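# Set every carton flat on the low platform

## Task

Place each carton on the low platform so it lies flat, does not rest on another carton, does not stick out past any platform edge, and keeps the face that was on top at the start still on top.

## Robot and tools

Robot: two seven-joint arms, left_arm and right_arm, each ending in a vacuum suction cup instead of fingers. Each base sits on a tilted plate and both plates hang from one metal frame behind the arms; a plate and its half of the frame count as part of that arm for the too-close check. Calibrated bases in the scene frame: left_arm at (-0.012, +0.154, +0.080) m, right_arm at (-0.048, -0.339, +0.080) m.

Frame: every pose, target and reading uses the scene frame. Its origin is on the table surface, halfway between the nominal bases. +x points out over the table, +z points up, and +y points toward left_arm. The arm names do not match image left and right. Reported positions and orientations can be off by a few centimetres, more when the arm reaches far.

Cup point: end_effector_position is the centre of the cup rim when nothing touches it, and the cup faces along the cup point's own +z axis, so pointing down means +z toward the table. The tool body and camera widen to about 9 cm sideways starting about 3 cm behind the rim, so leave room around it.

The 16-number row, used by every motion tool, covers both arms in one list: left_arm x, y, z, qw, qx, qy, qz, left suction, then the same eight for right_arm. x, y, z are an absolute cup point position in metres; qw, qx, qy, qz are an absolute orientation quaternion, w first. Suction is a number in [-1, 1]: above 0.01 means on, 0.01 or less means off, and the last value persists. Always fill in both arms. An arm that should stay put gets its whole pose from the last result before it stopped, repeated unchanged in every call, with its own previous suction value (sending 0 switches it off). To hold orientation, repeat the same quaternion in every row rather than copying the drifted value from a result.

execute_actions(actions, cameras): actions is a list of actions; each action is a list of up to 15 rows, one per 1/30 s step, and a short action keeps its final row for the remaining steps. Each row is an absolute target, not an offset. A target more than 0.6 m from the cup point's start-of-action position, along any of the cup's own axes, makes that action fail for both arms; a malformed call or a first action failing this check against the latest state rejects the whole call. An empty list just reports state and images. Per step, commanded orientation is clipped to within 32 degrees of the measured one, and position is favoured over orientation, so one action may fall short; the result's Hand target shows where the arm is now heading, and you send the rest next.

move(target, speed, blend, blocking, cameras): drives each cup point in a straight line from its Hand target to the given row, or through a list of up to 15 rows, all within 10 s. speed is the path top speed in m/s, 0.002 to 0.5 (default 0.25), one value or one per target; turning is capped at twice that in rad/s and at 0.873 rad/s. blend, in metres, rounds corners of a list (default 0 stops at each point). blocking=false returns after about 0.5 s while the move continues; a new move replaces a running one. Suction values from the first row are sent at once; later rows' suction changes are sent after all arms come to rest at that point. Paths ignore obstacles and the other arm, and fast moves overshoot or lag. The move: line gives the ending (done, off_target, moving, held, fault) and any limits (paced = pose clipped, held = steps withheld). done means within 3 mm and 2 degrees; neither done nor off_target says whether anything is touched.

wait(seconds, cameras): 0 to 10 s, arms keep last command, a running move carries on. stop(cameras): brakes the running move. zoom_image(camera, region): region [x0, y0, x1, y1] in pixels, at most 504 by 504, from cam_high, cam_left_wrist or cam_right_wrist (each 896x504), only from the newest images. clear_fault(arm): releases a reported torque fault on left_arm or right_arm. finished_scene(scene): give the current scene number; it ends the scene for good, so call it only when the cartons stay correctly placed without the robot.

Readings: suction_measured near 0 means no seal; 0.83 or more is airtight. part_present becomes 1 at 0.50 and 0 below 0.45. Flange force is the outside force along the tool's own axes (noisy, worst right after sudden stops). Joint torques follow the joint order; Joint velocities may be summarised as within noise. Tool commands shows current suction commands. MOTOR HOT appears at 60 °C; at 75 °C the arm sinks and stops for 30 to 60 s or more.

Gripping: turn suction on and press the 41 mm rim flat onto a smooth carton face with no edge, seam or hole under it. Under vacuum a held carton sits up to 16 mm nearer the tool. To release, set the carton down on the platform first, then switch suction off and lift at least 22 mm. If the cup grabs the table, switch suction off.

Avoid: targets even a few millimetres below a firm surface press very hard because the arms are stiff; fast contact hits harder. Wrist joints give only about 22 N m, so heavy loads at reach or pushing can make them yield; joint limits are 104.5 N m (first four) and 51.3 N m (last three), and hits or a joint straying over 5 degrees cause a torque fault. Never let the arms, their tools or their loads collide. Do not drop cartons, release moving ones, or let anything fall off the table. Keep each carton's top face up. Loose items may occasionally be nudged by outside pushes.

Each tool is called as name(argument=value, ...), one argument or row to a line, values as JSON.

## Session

execute_actions(
  actions=[],
)

Scene clock: 0.00 s.
left_arm: end_effector_position=(-0.0028, +0.6620, +0.3361) suction_measured=0.00 part_present=0 end_effector_quat_wxyz=(-0.073, +0.824, +0.560, -0.039) | right_arm: end_effector_position=(+0.4393, -0.4231, +0.3810) suction_measured=0.00 part_present=0 end_effector_quat_wxyz=(-0.360, +0.704, -0.590, +0.162)
Joint positions: left_arm=[-2.361 0.534 1.333 1.543 -0.706 1.374 0.212] | right_arm=[0.067 0.019 0.266 2.068 -0.97 0.625 -0.271]
Joint velocities: within noise
Joint torques (N m): no reading
Motor temperatures (°C): left_arm=[32 37 27 32 33 33 42] | right_arm=[32 36 29 33 42 32 42]
Flange force (N): no reading
Hand target: left_arm -0.0028, +0.6620, +0.3361; -0.073, +0.824, +0.560, -0.039 | right_arm +0.4393, -0.4231, +0.3810; -0.360, +0.704, -0.590, +0.162
Tool commands: left_gripper/suction=+0.0 right_gripper/suction=+0.0

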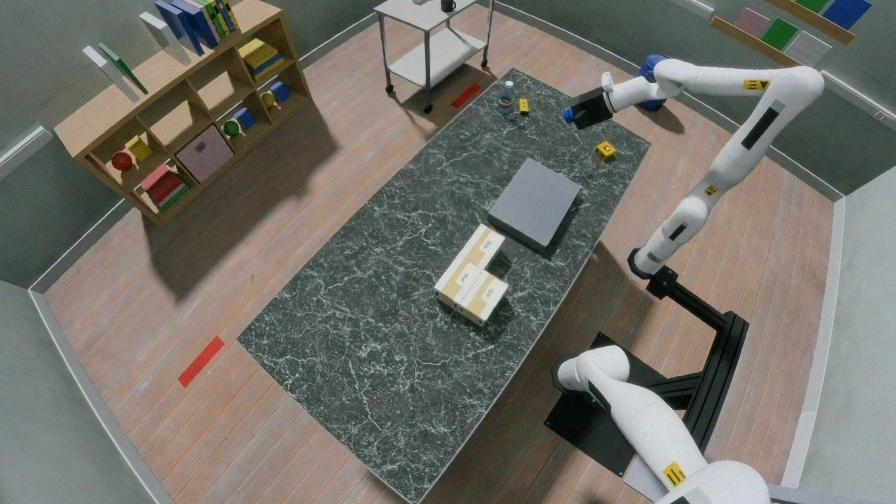

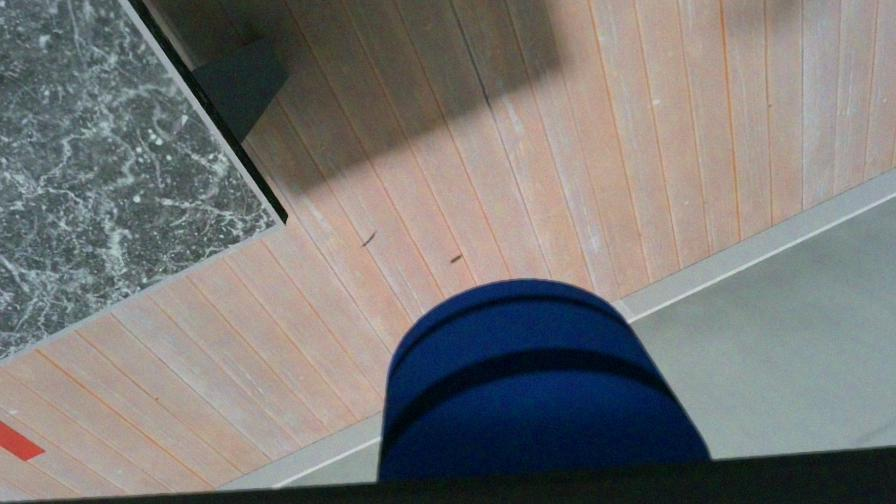

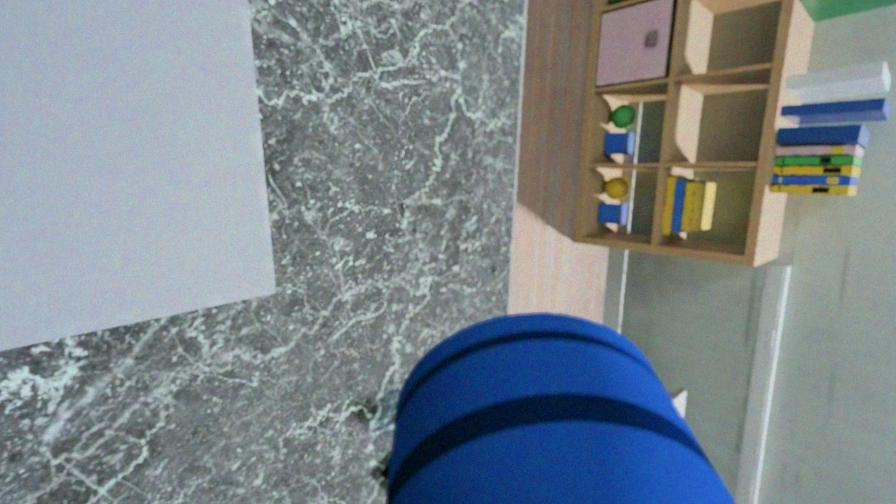

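zoom_image(
  camera="cam_high",
  region=[400, 130, 620, 340],
)

move(
  target=[0.36,0.36,0.26,0.183,0.683,-0.683,0.183,0,0.26,-0.17,0.40,0,1,0,0,0],
  speed=0.3,
  cameras=["cam_right_wrist"],
)

Scaled by 2.291 from the camera's 896x504 image, which has a finer 1280x720 frame.

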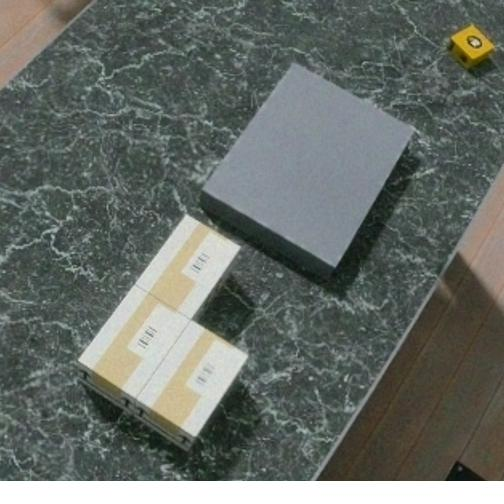

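Scene clock: 11.93 s.
left_arm: end_effector_position=(+0.3600, +0.3600, +0.2600) suction_measured=0.00 part_present=0 end_effector_quat_wxyz=(+0.183, +0.683, -0.683, +0.183) | right_arm: end_effector_position=(+0.2600, -0.1700, +0.4000) suction_measured=0.00 part_present=0 end_effector_quat_wxyz=(+0.000, +1.000, +0.000, +0.000)
Joint positions: left_arm=[-1.47 1.149 1.739 1.611 -0.739 1.575 -1.356] | right_arm=[-0.519 0.16 -0.355 1.638 0.163 1.406 -0.852]
Joint torques (N m): left_arm=[-0.28 -17.81 7.92 -4.11 1.46 -0.19 -0.2] | right_arm=[-1.02 -11.23 -0.66 -8.96 0.65 -0.08 0.44]
Flange force (N): left_arm=[1.2 1.6 4.7] | right_arm=[-2.3 -1.4 0.8]
Hand target: left_arm +0.3600, +0.3600, +0.2600; +0.183, +0.683, -0.683, +0.183 | right_arm +0.2600, -0.1700, +0.4000; +0.000, +1.000, +0.000, +0.000
Off the commanded pose: left_arm 0.000 m, 0 deg | right_arm 0.000 m, 0 deg.
move: done
Images, in order (width x height): cam_right_wrist 896x504.

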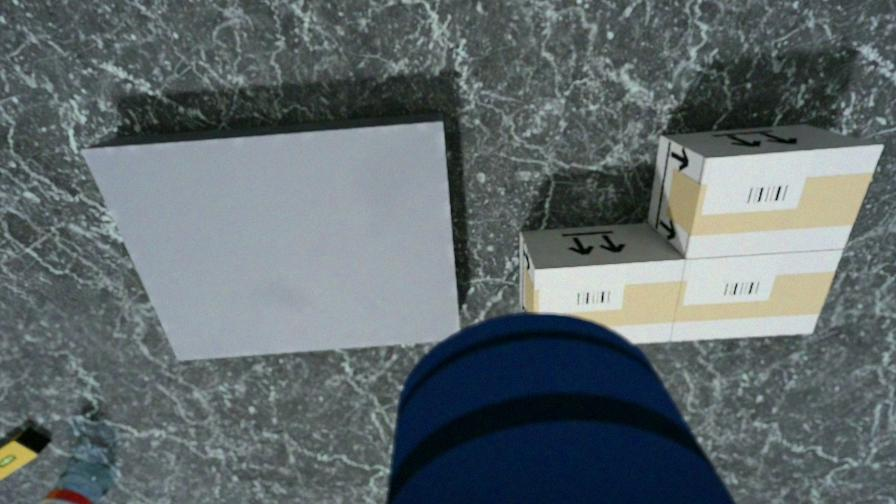

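move(
  target=[
    [0.36,0.36,0.26,0.183,0.683,-0.683,0.183,0,0.44,-0.031,0.20,0,0.99939,0.0349,0,0],
    [0.36,0.36,0.26,0.183,0.683,-0.683,0.183,0,0.44,-0.031,0.11,0,0.99939,0.0349,0,0],
  ],
  speed=[0.25,0.12],
  blend=[0.03,0],
  cameras=["cam_right_wrist","cam_high"],
)

Scene clock: 87.43 s.
left_arm: end_effector_position=(+0.3600, +0.3600, +0.2600) suction_measured=0.00 part_present=0 end_effector_quat_wxyz=(+0.183, +0.683, -0.683, +0.183) | right_arm: end_effector_position=(+0.4400, -0.0310, +0.1100) suction_measured=0.00 part_present=0 end_effector_quat_wxyz=(+0.000, +0.999, +0.035, +0.000)
Joint positions: left_arm=[-1.47 1.149 1.739 1.611 -0.739 1.575 -1.356] | right_arm=[-0.587 0.954 -0.264 1.297 0.394 0.983 -0.858]
Joint torques (N m): left_arm=[-0.22 -17.74 7.85 -4.07 1.46 -0.21 -0.18] | right_arm=[-2.25 -22.92 -1.72 -7.11 0.62 -0.08 0.44]
Flange force (N): left_arm=[1.2 1.7 4.4] | right_arm=[-1.8 -0.5 0.0]
Hand target: left_arm +0.3600, +0.3600, +0.2600; +0.183, +0.683, -0.683, +0.183 | right_arm +0.4400, -0.0310, +0.1100; +0.000, +0.999, +0.035, +0.000
Off the commanded pose: left_arm 0.000 m, 0 deg | right_arm 0.000 m, 0 deg.
move: done
Images, in order (width x height): cam_high 896x504, cam_right_wrist 896x504.

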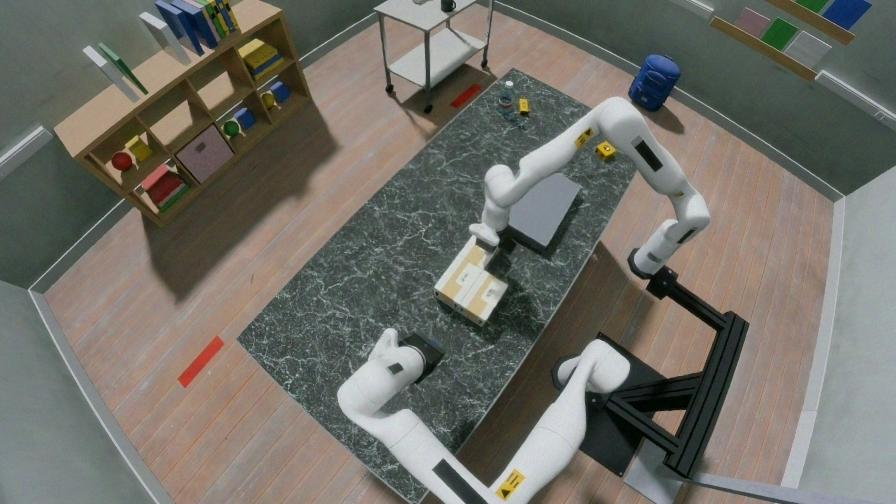

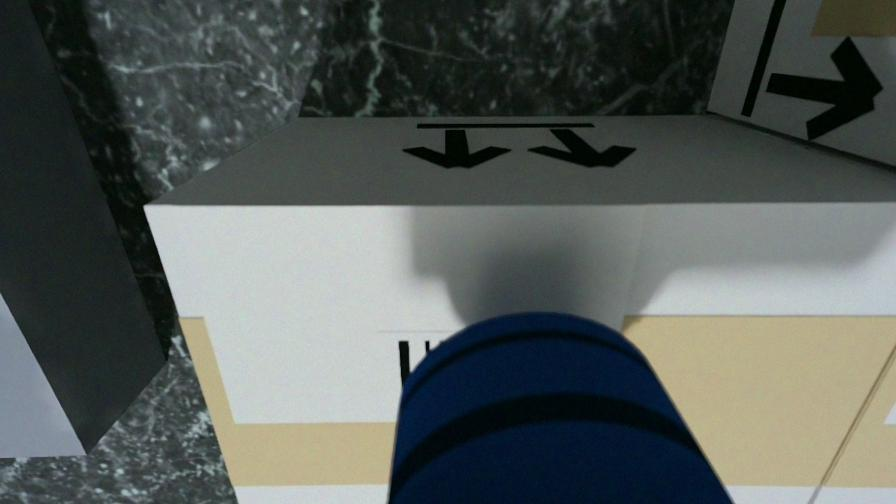

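move(
  target=[
    [0.36,0.36,0.26,0.183,0.683,-0.683,0.183,0,0.458,-0.028,0.10,0,0.99939,0.0349,0,1],
    [0.36,0.36,0.26,0.183,0.683,-0.683,0.183,0,0.458,-0.028,0.0835,0,0.99939,0.0349,0,1],
  ],
  speed=[0.12,0.05],
  cameras=["cam_right_wrist"],
)

Scene clock: 103.53 s.
left_arm: end_effector_position=(+0.3600, +0.3600, +0.2600) suction_measured=0.00 part_present=0 end_effector_quat_wxyz=(+0.183, +0.683, -0.683, +0.183) | right_arm: end_effector_position=(+0.4580, -0.0280, +0.0835) suction_measured=0.94 part_present=1 end_effector_quat_wxyz=(+0.000, +0.999, +0.035, +0.000)
Joint positions: left_arm=[-1.47 1.149 1.739 1.611 -0.739 1.575 -1.356] | right_arm=[-0.577 1.024 -0.257 1.231 0.402 0.976 -0.836]
Joint torques (N m): left_arm=[-0.24 -17.75 7.95 -4.1 1.48 -0.23 -0.17] | right_arm=[-2.65 -25.69 -2.07 -7.85 0.64 0 0.43]
Flange force (N): left_arm=[1.1 1.6 4.5] | right_arm=[-1.9 -0.2 3.5]
Hand target: left_arm +0.3600, +0.3600, +0.2600; +0.183, +0.683, -0.683, +0.183 | right_arm +0.4580, -0.0280, +0.0835; +0.000, +0.999, +0.035, +0.000
Off the commanded pose: left_arm 0.000 m, 0 deg | right_arm 0.000 m, 0 deg.
move: done
Images, in order (width x height): cam_right_wrist 896x504.

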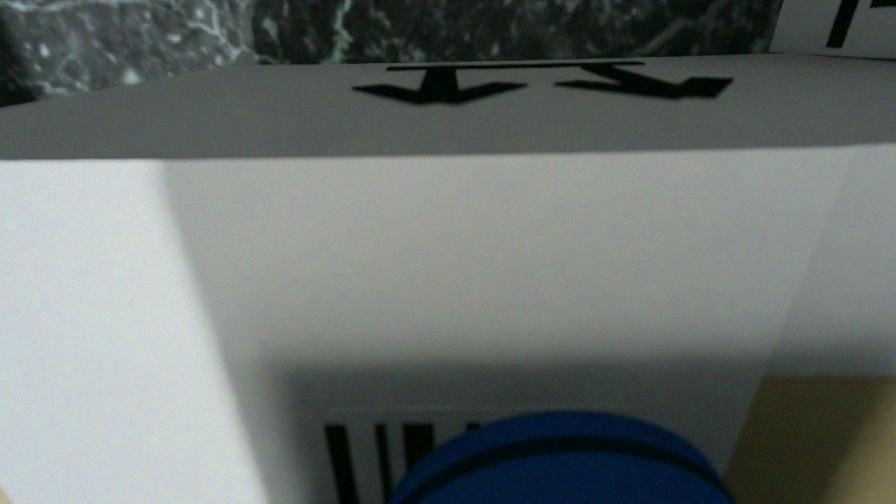

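move(
  target=[
    [0.36,0.36,0.26,0.183,0.683,-0.683,0.183,0,0.458,-0.028,0.19,0,0.99939,0.0349,0,1],
    [0.36,0.36,0.26,0.183,0.683,-0.683,0.183,0,0.42,-0.32,0.21,0,0.99939,0.0349,0,1],
    [0.36,0.36,0.26,0.183,0.683,-0.683,0.183,0,0.4126,-0.408,0.16,0,0.99939,0.0349,0,1],
  ],
  speed=[0.1,0.25,0.2],
  blend=[0.03,0.03,0],
  cameras=["cam_right_wrist","cam_high"],
)

Scene clock: 122.37 s.
left_arm: end_effector_position=(+0.3600, +0.3600, +0.2600) suction_measured=0.00 part_present=0 end_effector_quat_wxyz=(+0.183, +0.683, -0.683, +0.183) | right_arm: end_effector_position=(+0.4126, -0.4080, +0.1600) suction_measured=0.98 part_present=1 end_effector_quat_wxyz=(+0.000, +0.999, +0.035, +0.000)
Joint positions: left_arm=[-1.47 1.149 1.739 1.611 -0.739 1.575 -1.356] | right_arm=[0.124 0.557 -0.256 1.79 0.344 0.801 -0.211]
Joint torques (N m): left_arm=[-0.25 -17.78 7.91 -4.11 1.5 -0.23 -0.21] | right_arm=[-1.57 -18.8 -1.39 -6.97 0.68 -0.03 0.48]
Flange force (N): left_arm=[1.2 1.6 4.7] | right_arm=[-0.8 -1.8 3.2]
Hand target: left_arm +0.3600, +0.3600, +0.2600; +0.183, +0.683, -0.683, +0.183 | right_arm +0.4126, -0.4080, +0.1600; +0.000, +0.999, +0.035, +0.000
Off the commanded pose: left_arm 0.000 m, 0 deg | right_arm 0.000 m, 0 deg.
move: done
Images, in order (width x height): cam_high 896x504, cam_right_wrist 896x504.

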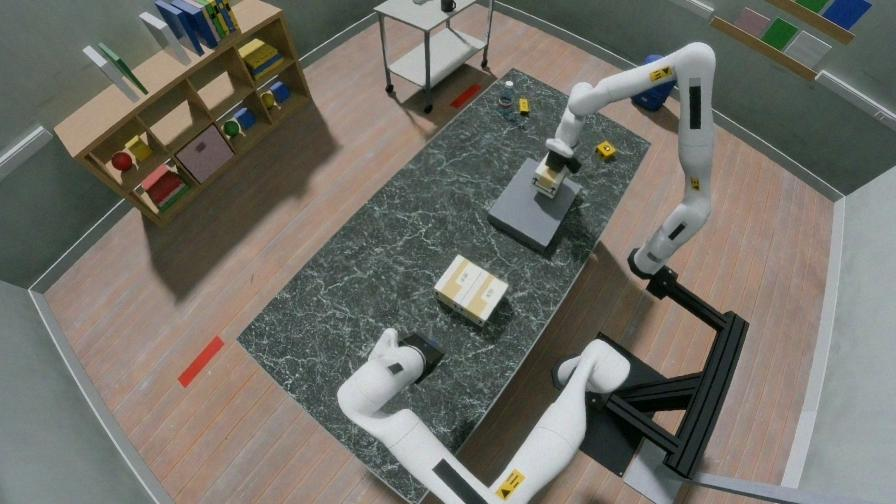

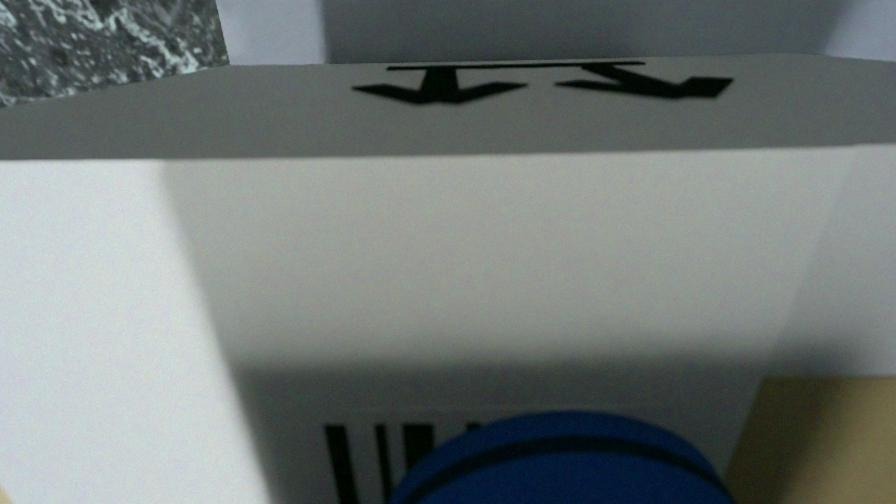

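move(
  target=[
    [0.36,0.36,0.26,0.183,0.683,-0.683,0.183,0,0.4126,-0.408,0.13,0,0.99939,0.0349,0,1],
    [0.36,0.36,0.26,0.183,0.683,-0.683,0.183,0,0.4126,-0.408,0.117,0,0.99939,0.0349,0,1],
  ],
  speed=[0.12,0.04],
  cameras=[],
)

Scene clock: 139.43 s.
left_arm: end_effector_position=(+0.3600, +0.3600, +0.2600) suction_measured=0.00 part_present=0 end_effector_quat_wxyz=(+0.183, +0.683, -0.683, +0.183) | right_arm: end_effector_position=(+0.4128, -0.4080, +0.1173) suction_measured=0.98 part_present=1 end_effector_quat_wxyz=(+0.000, +0.999, +0.035, +0.000)
Joint positions: left_arm=[-1.47 1.149 1.739 1.611 -0.739 1.575 -1.356] | right_arm=[0.113 0.634 -0.226 1.823 0.386 0.692 -0.246]
Joint velocities: left_arm=[within noise] | right_arm=[0 0.006 0 0 0 -0.002 0]
Joint torques (N m): left_arm=[-0.35 -17.78 7.93 -4.11 1.49 -0.22 -0.22] | right_arm=[1.57 18.32 4.16 -1.74 2.36 -6.98 0.43]
Flange force (N): left_arm=[1.3 1.4 4.7] | right_arm=[-25.6 -3.8 -93.6]
Hand target: left_arm +0.3600, +0.3600, +0.2600; +0.183, +0.683, -0.683, +0.183 | right_arm +0.4126, -0.4080, +0.1170; +0.000, +0.999, +0.035, +0.000
Off the commanded pose: left_arm 0.000 m, 0 deg | right_arm 0.000 m, 0 deg.
move: done
No camera images: "cameras" was empty.

move(
  target=[0.36,0.36,0.26,0.183,0.683,-0.683,0.183,0,0.4126,-0.408,0.119,0,0.99939,0.0349,0,0],
  speed=0.03,
  cameras=[],
)

move(
  target=[
    [0.36,0.36,0.26,0.183,0.683,-0.683,0.183,0,0.4126,-0.408,0.15,0,0.99939,0.0349,0,0],
    [0.36,0.36,0.26,0.183,0.683,-0.683,0.183,0,0.4126,-0.408,0.20,0,0.99939,0.0349,0,0],
    [0.36,0.36,0.26,0.183,0.683,-0.683,0.183,0,0.43,0.06,0.20,0,0.99939,0.0349,0,0],
    [0.36,0.36,0.26,0.183,0.683,-0.683,0.183,0,0.449,0.106,0.11,0,0.99939,0.0349,0,0],
  ],
  speed=[0.06,0.15,0.3,0.15],
  blend=[0,0.03,0.04,0],
  cameras=["cam_right_wrist","cam_high"],
)

Scene clock: 149.70 s.
left_arm: end_effector_position=(+0.3600, +0.3600, +0.2600) suction_measured=0.00 part_present=0 end_effector_quat_wxyz=(+0.183, +0.683, -0.683, +0.183) | right_arm: end_effector_position=(+0.4125, -0.4080, +0.1189) suction_measured=0.00 part_present=0 end_effector_quat_wxyz=(+0.000, +0.999, +0.035, +0.000)
Joint positions: left_arm=[-1.47 1.149 1.739 1.611 -0.739 1.575 -1.356] | right_arm=[0.113 0.631 -0.228 1.822 0.384 0.697 -0.244]
Joint torques (N m): left_arm=[-0.26 -17.84 7.94 -4.08 1.51 -0.22 -0.21] | right_arm=[0.63 6.24 2.46 -1.83 1.58 -3.93 0.41]
Flange force (N): left_arm=[1.0 1.5 4.7] | right_arm=[-14.8 -2.8 -61.0]
Hand target: left_arm +0.3600, +0.3600, +0.2600; +0.183, +0.683, -0.683, +0.183 | right_arm +0.4126, -0.4080, +0.1190; +0.000, +0.999, +0.035, +0.000
Off the commanded pose: left_arm 0.000 m, 0 deg | right_arm 0.000 m, 0 deg.
move: done
No camera images: "cameras" was empty.

Scene clock: 153.30 s.
left_arm: end_effector_position=(+0.3600, +0.3600, +0.2600) suction_measured=0.00 part_present=0 end_effector_quat_wxyz=(+0.183, +0.683, -0.683, +0.183) | right_arm: end_effector_position=(+0.4490, +0.1060, +0.1100) suction_measured=0.00 part_present=0 end_effector_quat_wxyz=(+0.000, +0.999, +0.035, +0.000)
Joint positions: left_arm=[-1.47 1.149 1.739 1.611 -0.739 1.575 -1.356] | right_arm=[-0.781 1.201 -0.282 0.762 0.385 1.271 -0.901]
Joint torques (N m): left_arm=[-0.23 -17.71 7.87 -4.08 1.46 -0.21 -0.19] | right_arm=[-2.53 -26.34 -1.19 -8.25 0.62 -0.1 0.43]
Flange force (N): left_arm=[1.3 1.7 4.5] | right_arm=[-3.3 1.4 0.0]
Hand target: left_arm +0.3600, +0.3600, +0.2600; +0.183, +0.683, -0.683, +0.183 | right_arm +0.4490, +0.1060, +0.1100; +0.000, +0.999, +0.035, +0.000
Off the commanded pose: left_arm 0.000 m, 0 deg | right_arm 0.000 m, 0 deg.
move: done; blend cut to 0.025 m at target 2
Images, in order (width x height): cam_high 896x504, cam_right_wrist 896x504.

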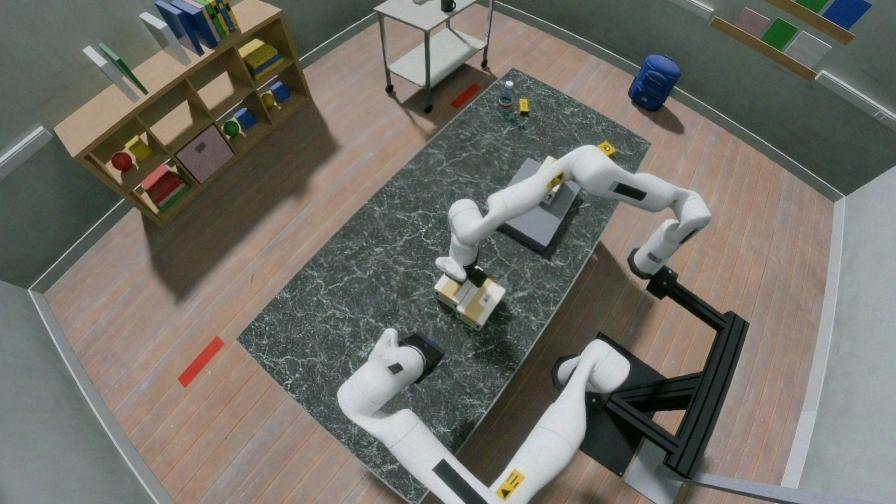

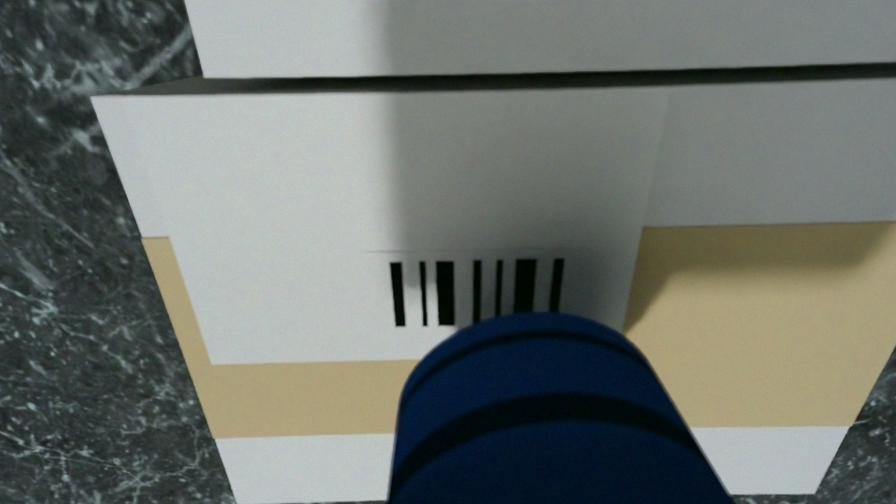

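move(
  target=[
    [0.36,0.36,0.26,0.183,0.683,-0.683,0.183,0,0.4495,0.105,0.10,0,0.99939,0.0349,0,1],
    [0.36,0.36,0.26,0.183,0.683,-0.683,0.183,0,0.4495,0.105,0.0835,0,0.99939,0.0349,0,1],
  ],
  speed=[0.12,0.05],
  cameras=[],
)

move(
  target=[
    [0.36,0.36,0.26,0.183,0.683,-0.683,0.183,0,0.4495,0.105,0.20,0,0.99939,0.0349,0,1],
    [0.36,0.36,0.26,0.183,0.683,-0.683,0.183,0,0.46,-0.12,0.23,0,0.99939,0.0349,0,1],
    [0.36,0.36,0.26,0.183,0.683,-0.683,0.183,0,0.455,-0.2568,0.16,0,0.99939,0.0349,0,1],
  ],
  speed=[0.1,0.25,0.2],
  blend=[0.03,0.03,0],
  cameras=["cam_right_wrist"],
)

Scene clock: 167.93 s.
left_arm: end_effector_position=(+0.3600, +0.3600, +0.2600) suction_measured=0.00 part_present=0 end_effector_quat_wxyz=(+0.183, +0.683, -0.683, +0.183) | right_arm: end_effector_position=(+0.4495, +0.1050, +0.0835) suction_measured=0.94 part_present=1 end_effector_quat_wxyz=(+0.000, +0.999, +0.035, +0.000)
Joint positions: left_arm=[-1.47 1.149 1.739 1.611 -0.739 1.575 -1.356] | right_arm=[-0.775 1.231 -0.279 0.78 0.391 1.223 -0.906]
Joint torques (N m): left_arm=[-0.25 -17.8 7.91 -4.08 1.48 -0.22 -0.21] | right_arm=[-2.83 -29.18 -1.51 -9.1 0.58 -0.09 0.45]
Flange force (N): left_arm=[1.1 1.5 4.6] | right_arm=[-2.6 0.8 4.0]
Hand target: left_arm +0.3600, +0.3600, +0.2600; +0.183, +0.683, -0.683, +0.183 | right_arm +0.4495, +0.1050, +0.0835; +0.000, +0.999, +0.035, +0.000
Off the commanded pose: left_arm 0.000 m, 0 deg | right_arm 0.000 m, 0 deg.
move: done
No camera images: "cameras" was empty.

Scene clock: 171.20 s.
left_arm: end_effector_position=(+0.3600, +0.3600, +0.2600) suction_measured=0.00 part_present=0 end_effector_quat_wxyz=(+0.183, +0.683, -0.683, +0.183) | right_arm: end_effector_position=(+0.4550, -0.2568, +0.1600) suction_measured=0.96 part_present=1 end_effector_quat_wxyz=(+0.000, +0.999, +0.035, +0.000)
Joint positions: left_arm=[-1.47 1.149 1.739 1.611 -0.739 1.575 -1.356] | right_arm=[-0.173 0.688 -0.291 1.594 0.381 0.915 -0.519]
Joint torques (N m): left_arm=[-0.26 -17.79 7.88 -4.08 1.48 -0.23 -0.18] | right_arm=[-2.18 -21.45 -2.07 -7.74 0.65 -0.24 0.41]
Flange force (N): left_arm=[1.1 1.5 4.5] | right_arm=[-0.9 -1.1 3.6]
Hand target: left_arm +0.3600, +0.3600, +0.2600; +0.183, +0.683, -0.683, +0.183 | right_arm +0.4550, -0.2568, +0.1600; +0.000, +0.999, +0.035, +0.000
Off the commanded pose: left_arm 0.000 m, 0 deg | right_arm 0.000 m, 0 deg.
move: done
Images, in order (width x height): cam_right_wrist 896x504.

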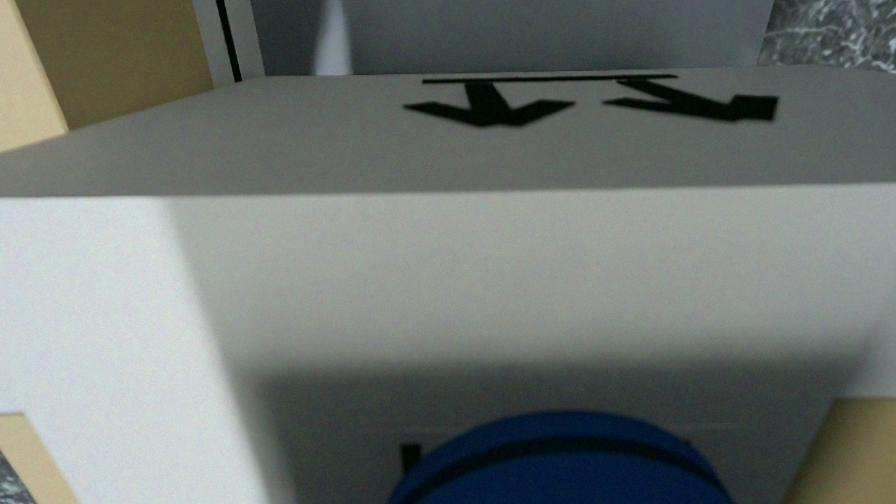

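move(
  target=[
    [0.36,0.36,0.26,0.183,0.683,-0.683,0.183,0,0.4547,-0.2528,0.13,0,0.99939,0.0349,0,1],
    [0.36,0.36,0.26,0.183,0.683,-0.683,0.183,0,0.4547,-0.2528,0.1195,0,0.99939,0.0349,0,1],
  ],
  speed=[0.12,0.04],
  cameras=[],
)

Scene clock: 202.90 s.
left_arm: end_effector_position=(+0.3600, +0.3600, +0.2600) suction_measured=0.00 part_present=0 end_effector_quat_wxyz=(+0.183, +0.683, -0.683, +0.183) | right_arm: end_effector_position=(+0.4548, -0.2528, +0.1197) suction_measured=0.96 part_present=1 end_effector_quat_wxyz=(+0.000, +0.999, +0.035, +0.000)
Joint positions: left_arm=[-1.47 1.149 1.739 1.611 -0.739 1.575 -1.356] | right_arm=[-0.186 0.754 -0.269 1.622 0.414 0.823 -0.552]
Joint torques (N m): left_arm=[-0.25 -17.85 7.95 -4.1 1.46 -0.21 -0.16] | right_arm=[-0.96 -10.4 0.02 -5.2 1.13 -1.95 0.44]
Flange force (N): left_arm=[1.0 1.6 4.7] | right_arm=[-8.3 0.2 -22.0]
Hand target: left_arm +0.3600, +0.3600, +0.2600; +0.183, +0.683, -0.683, +0.183 | right_arm +0.4547, -0.2528, +0.1195; +0.000, +0.999, +0.035, +0.000
Off the commanded pose: left_arm 0.000 m, 0 deg | right_arm 0.000 m, 0 deg.
move: done
No camera images: "cameras" was empty.

move(
  target=[0.36,0.36,0.26,0.183,0.683,-0.683,0.183,0,0.4547,-0.2528,0.1195,0,0.99939,0.0349,0,0],
  speed=0.03,
  cameras=[],
)

move(
  target=[
    [0.36,0.36,0.26,0.183,0.683,-0.683,0.183,0,0.4547,-0.2528,0.15,0,0.99939,0.0349,0,0],
    [0.36,0.36,0.26,0.183,0.683,-0.683,0.183,0,0.4547,-0.2528,0.20,0,0.99939,0.0349,0,0],
    [0.36,0.36,0.26,0.183,0.683,-0.683,0.183,0,0.36,0.07,0.20,0,0.99939,0.0349,0,0],
    [0.36,0.36,0.26,0.183,0.683,-0.683,0.183,0,0.357,0.115,0.11,0,0.99939,0.0349,0,0],
  ],
  speed=[0.06,0.15,0.3,0.15],
  blend=[0,0.025,0.04,0],
  cameras=["cam_right_wrist"],
)

Scene clock: 215.53 s.
left_arm: end_effector_position=(+0.3600, +0.3600, +0.2600) suction_measured=0.00 part_present=0 end_effector_quat_wxyz=(+0.183, +0.683, -0.683, +0.183) | right_arm: end_effector_position=(+0.4547, -0.2528, +0.1195) suction_measured=0.00 part_present=0 end_effector_quat_wxyz=(+0.000, +0.999, +0.035, +0.000)
Joint positions: left_arm=[-1.47 1.149 1.739 1.611 -0.739 1.575 -1.356] | right_arm=[-0.186 0.754 -0.269 1.622 0.414 0.823 -0.552]
Joint torques (N m): left_arm=[-0.22 -17.79 7.97 -4.16 1.48 -0.23 -0.19] | right_arm=[0.34 -1.73 1.95 -3.33 1.67 -3.03 0.4]
Flange force (N): left_arm=[1.1 1.8 4.8] | right_arm=[-12.6 0.4 -41.4]
Hand target: left_arm +0.3600, +0.3600, +0.2600; +0.183, +0.683, -0.683, +0.183 | right_arm +0.4547, -0.2528, +0.1195; +0.000, +0.999, +0.035, +0.000
Off the commanded pose: left_arm 0.000 m, 0 deg | right_arm 0.000 m, 0 deg.
move: done
No camera images: "cameras" was empty.

Scene clock: 218.60 s.
left_arm: end_effector_position=(+0.3600, +0.3600, +0.2600) suction_measured=0.00 part_present=0 end_effector_quat_wxyz=(+0.183, +0.683, -0.683, +0.183) | right_arm: end_effector_position=(+0.3570, +0.1150, +0.1100) suction_measured=0.00 part_present=0 end_effector_quat_wxyz=(+0.000, +0.999, +0.035, +0.000)
Joint positions: left_arm=[-1.47 1.149 1.739 1.611 -0.739 1.575 -1.356] | right_arm=[-0.855 1.07 -0.298 1.101 0.404 1.093 -1.096]
Joint torques (N m): left_arm=[-0.2 -17.84 7.97 -4.12 1.5 -0.23 -0.21] | right_arm=[-2.23 -24.28 -1.76 -7.47 0.63 -0.09 0.45]
Flange force (N): left_arm=[1.1 1.7 4.8] | right_arm=[-1.8 0.3 -0.2]
Hand target: left_arm +0.3600, +0.3600, +0.2600; +0.183, +0.683, -0.683, +0.183 | right_arm +0.3570, +0.1150, +0.1100; +0.000, +0.999, +0.035, +0.000
Off the commanded pose: left_arm 0.000 m, 0 deg | right_arm 0.000 m, 0 deg.
move: done
Images, in order (width x height): cam_right_wrist 896x504.

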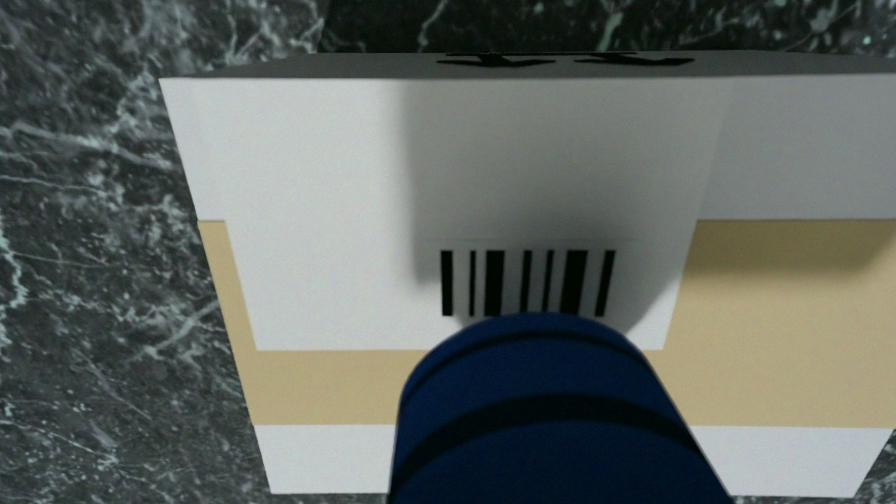

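move(
  target=[
    [0.36,0.36,0.26,0.183,0.683,-0.683,0.183,0,0.3541,0.1247,0.10,0,0.99939,0.0349,0,1],
    [0.36,0.36,0.26,0.183,0.683,-0.683,0.183,0,0.3541,0.1247,0.0835,0,0.99939,0.0349,0,1],
  ],
  speed=[0.12,0.05],
  cameras=[],
)

move(
  target=[
    [0.36,0.36,0.26,0.183,0.683,-0.683,0.183,0,0.3541,0.1247,0.20,0,0.99939,0.0349,0,1],
    [0.36,0.36,0.26,0.183,0.683,-0.683,0.183,0,0.345,-0.12,0.23,0,0.99939,0.0349,0,1],
    [0.36,0.36,0.26,0.183,0.683,-0.683,0.183,0,0.348,-0.2608,0.16,0,0.99939,0.0349,0,1],
  ],
  speed=[0.1,0.25,0.2],
  blend=[0.03,0.03,0],
  cameras=["cam_right_wrist"],
)

Scene clock: 227.93 s.
left_arm: end_effector_position=(+0.3600, +0.3600, +0.2600) suction_measured=0.00 part_present=0 end_effector_quat_wxyz=(+0.183, +0.683, -0.683, +0.183) | right_arm: end_effector_position=(+0.3541, +0.1247, +0.0835) suction_measured=0.94 part_present=1 end_effector_quat_wxyz=(+0.000, +0.999, +0.035, +0.000)
Joint positions: left_arm=[-1.47 1.149 1.739 1.611 -0.739 1.575 -1.356] | right_arm=[-0.869 1.12 -0.291 1.083 0.413 1.061 -1.109]
Joint torques (N m): left_arm=[-0.27 -17.75 7.88 -4.15 1.47 -0.23 -0.19] | right_arm=[-2.48 -27.07 -2.14 -8.38 0.65 -0.09 0.41]
Flange force (N): left_arm=[1.3 1.7 4.6] | right_arm=[-2.1 0.6 3.7]
Hand target: left_arm +0.3600, +0.3600, +0.2600; +0.183, +0.683, -0.683, +0.183 | right_arm +0.3541, +0.1247, +0.0835; +0.000, +0.999, +0.035, +0.000
Off the commanded pose: left_arm 0.000 m, 0 deg | right_arm 0.000 m, 0 deg.
move: done
No camera images: "cameras" was empty.

Scene clock: 231.27 s.
left_arm: end_effector_position=(+0.3600, +0.3600, +0.2600) suction_measured=0.00 part_present=0 end_effector_quat_wxyz=(+0.183, +0.683, -0.683, +0.183) | right_arm: end_effector_position=(+0.3480, -0.2608, +0.1600) suction_measured=0.96 part_present=1 end_effector_quat_wxyz=(+0.000, +0.999, +0.035, +0.000)
Joint positions: left_arm=[-1.47 1.149 1.739 1.611 -0.739 1.575 -1.356] | right_arm=[-0.217 0.517 -0.285 1.962 0.392 0.724 -0.647]
Joint torques (N m): left_arm=[-0.25 -17.79 7.89 -4.1 1.47 -0.21 -0.16] | right_arm=[-1.53 -16.82 -1.49 -6.45 0.65 -0.05 0.39]
Flange force (N): left_arm=[1.1 1.6 4.6] | right_arm=[-1.4 -1.6 3.4]
Hand target: left_arm +0.3600, +0.3600, +0.2600; +0.183, +0.683, -0.683, +0.183 | right_arm +0.3480, -0.2608, +0.1600; +0.000, +0.999, +0.035, +0.000
Off the commanded pose: left_arm 0.000 m, 0 deg | right_arm 0.000 m, 0 deg.
move: done
Images, in order (width x height): cam_right_wrist 896x504.

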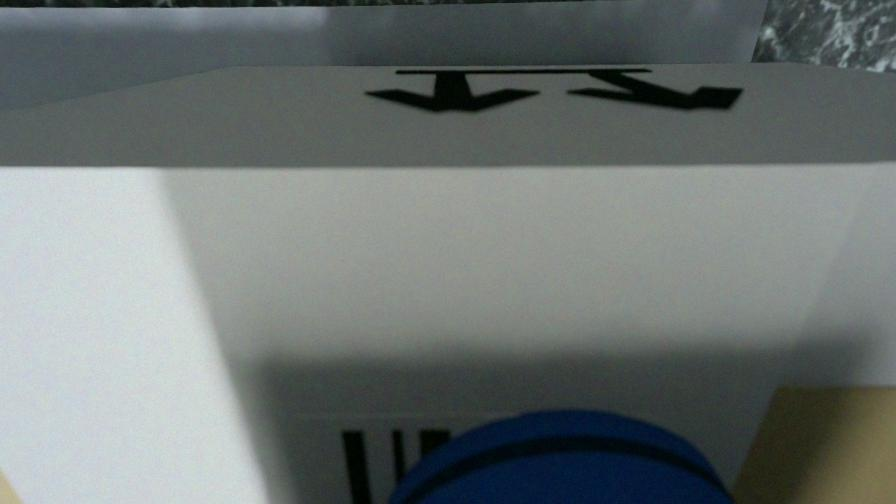

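move(
  target=[
    [0.36,0.36,0.26,0.183,0.683,-0.683,0.183,0,0.348,-0.2608,0.13,0,0.99939,0.0349,0,1],
    [0.36,0.36,0.26,0.183,0.683,-0.683,0.183,0,0.348,-0.2608,0.1195,0,0.99939,0.0349,0,1],
  ],
  speed=[0.12,0.04],
  cameras=[],
)

Scene clock: 245.37 s.
left_arm: end_effector_position=(+0.3600, +0.3600, +0.2600) suction_measured=0.00 part_present=0 end_effector_quat_wxyz=(+0.183, +0.683, -0.683, +0.183) | right_arm: end_effector_position=(+0.3480, -0.2608, +0.1196) suction_measured=0.96 part_present=1 end_effector_quat_wxyz=(+0.000, +0.999, +0.035, +0.000)
Joint positions: left_arm=[-1.47 1.149 1.739 1.611 -0.739 1.575 -1.356] | right_arm=[-0.238 0.599 -0.243 1.996 0.451 0.61 -0.697]
Joint torques (N m): left_arm=[-0.3 -17.77 7.91 -4.08 1.45 -0.22 -0.23] | right_arm=[-0.86 -11.92 -0.07 -5.18 1.07 -1 0.43]
Flange force (N): left_arm=[1.3 1.4 4.6] | right_arm=[-5.5 -1.0 -13.0]
Hand target: left_arm +0.3600, +0.3600, +0.2600; +0.183, +0.683, -0.683, +0.183 | right_arm +0.3480, -0.2608, +0.1195; +0.000, +0.999, +0.035, +0.000
Off the commanded pose: left_arm 0.000 m, 0 deg | right_arm 0.000 m, 0 deg.
move: done
No camera images: "cameras" was empty.

move(
  target=[0.36,0.36,0.26,0.183,0.683,-0.683,0.183,0,0.348,-0.2608,0.1195,0,0.99939,0.0349,0,0],
  speed=0.03,
  cameras=[],
)

move(
  target=[
    [0.36,0.36,0.26,0.183,0.683,-0.683,0.183,0,0.348,-0.2608,0.15,0,0.99939,0.0349,0,0],
    [0.36,0.36,0.26,0.183,0.683,-0.683,0.183,0,0.348,-0.2608,0.22,0,0.99939,0.0349,0,0],
    [0.36,0.36,0.26,0.183,0.683,-0.683,0.183,0,0.27,-0.32,0.39,0,1,0,0,0],
  ],
  speed=[0.06,0.15,0.25],
  blend=[0,0.03,0],
  cameras=["cam_right_wrist","cam_high"],
)

Scene clock: 256.60 s.
left_arm: end_effector_position=(+0.3600, +0.3600, +0.2600) suction_measured=0.00 part_present=0 end_effector_quat_wxyz=(+0.183, +0.683, -0.683, +0.183) | right_arm: end_effector_position=(+0.3480, -0.2608, +0.1195) suction_measured=0.00 part_present=0 end_effector_quat_wxyz=(+0.000, +0.999, +0.035, +0.000)
Joint positions: left_arm=[-1.47 1.149 1.739 1.611 -0.739 1.575 -1.356] | right_arm=[-0.238 0.599 -0.243 1.997 0.451 0.61 -0.697]
Joint torques (N m): left_arm=[-0.25 -17.73 7.96 -4.1 1.46 -0.25 -0.22] | right_arm=[0.38 -4.7 1.76 -4.63 1.7 -2.22 0.44]
Flange force (N): left_arm=[1.2 1.5 4.5] | right_arm=[-10.9 -0.9 -34.5]
Hand target: left_arm +0.3600, +0.3600, +0.2600; +0.183, +0.683, -0.683, +0.183 | right_arm +0.3480, -0.2608, +0.1195; +0.000, +0.999, +0.035, +0.000
Off the commanded pose: left_arm 0.000 m, 0 deg | right_arm 0.000 m, 0 deg.
move: done
No camera images: "cameras" was empty.

Scene clock: 258.87 s.
left_arm: end_effector_position=(+0.3600, +0.3600, +0.2600) suction_measured=0.00 part_present=0 end_effector_quat_wxyz=(+0.183, +0.683, -0.683, +0.183) | right_arm: end_effector_position=(+0.2700, -0.3200, +0.3900) suction_measured=0.00 part_present=0 end_effector_quat_wxyz=(+0.000, +1.000, +0.000, +0.000)
Joint positions: left_arm=[-1.47 1.149 1.739 1.611 -0.739 1.575 -1.356] | right_arm=[-0.094 0.001 -0.329 1.786 0.119 1.357 -0.397]
Joint torques (N m): left_arm=[-0.29 -17.81 7.92 -4.11 1.48 -0.22 -0.2] | right_arm=[-0.73 -9.03 -0.25 -8.92 0.67 -0.07 0.43]
Flange force (N): left_arm=[1.2 1.5 4.7] | right_arm=[-1.4 -2.8 0.9]
Hand target: left_arm +0.3600, +0.3600, +0.2600; +0.183, +0.683, -0.683, +0.183 | right_arm +0.2700, -0.3200, +0.3900; +0.000, +1.000, +0.000, +0.000
Off the commanded pose: left_arm 0.000 m, 0 deg | right_arm 0.000 m, 0 deg.
move: done
Images, in order (width x height): cam_high 896x504, cam_right_wrist 896x504.

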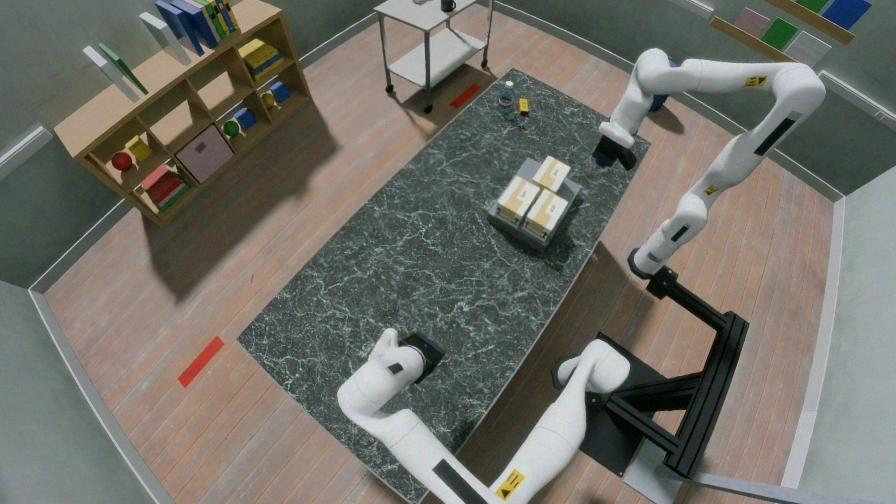

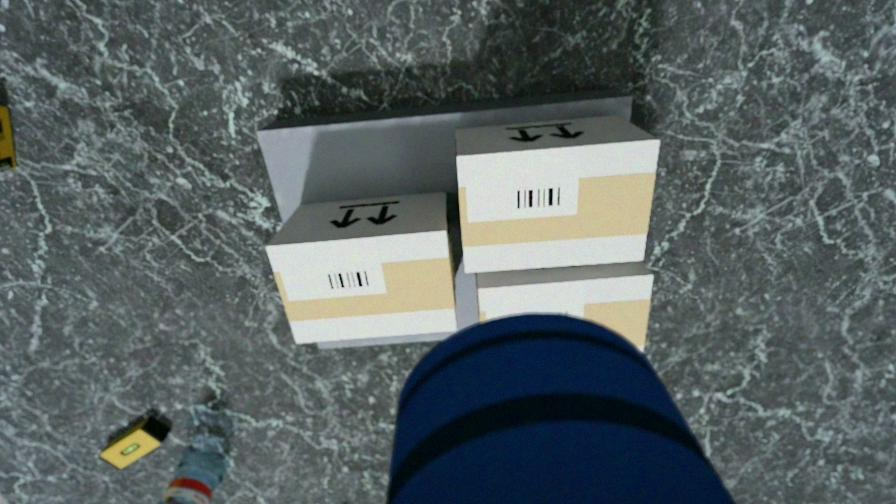

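zoom_image(
  camera="cam_high",
  region=[475, 145, 595, 255],
)

Scaled by 4.200 from the camera's 896x504 image, which has a finer 1280x720 frame.

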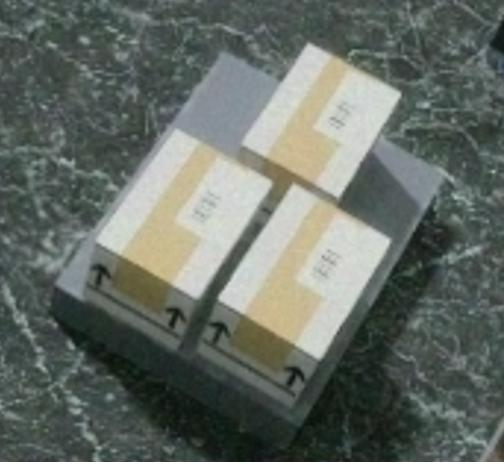

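zoom_image(
  camera="cam_high",
  region=[480, 195, 560, 255],
)

Scaled by 6.300 from the camera's 896x504 image, which has a finer 1280x720 frame.

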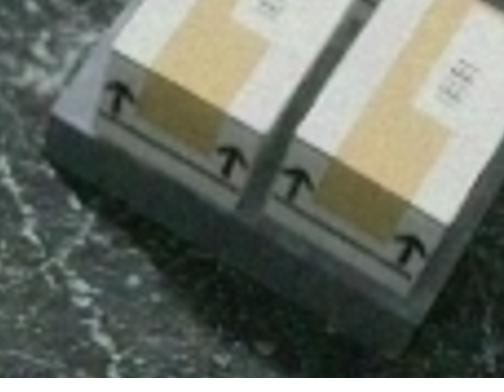

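finished_scene(
  scene=2,
)

The scene is finished: the task was done.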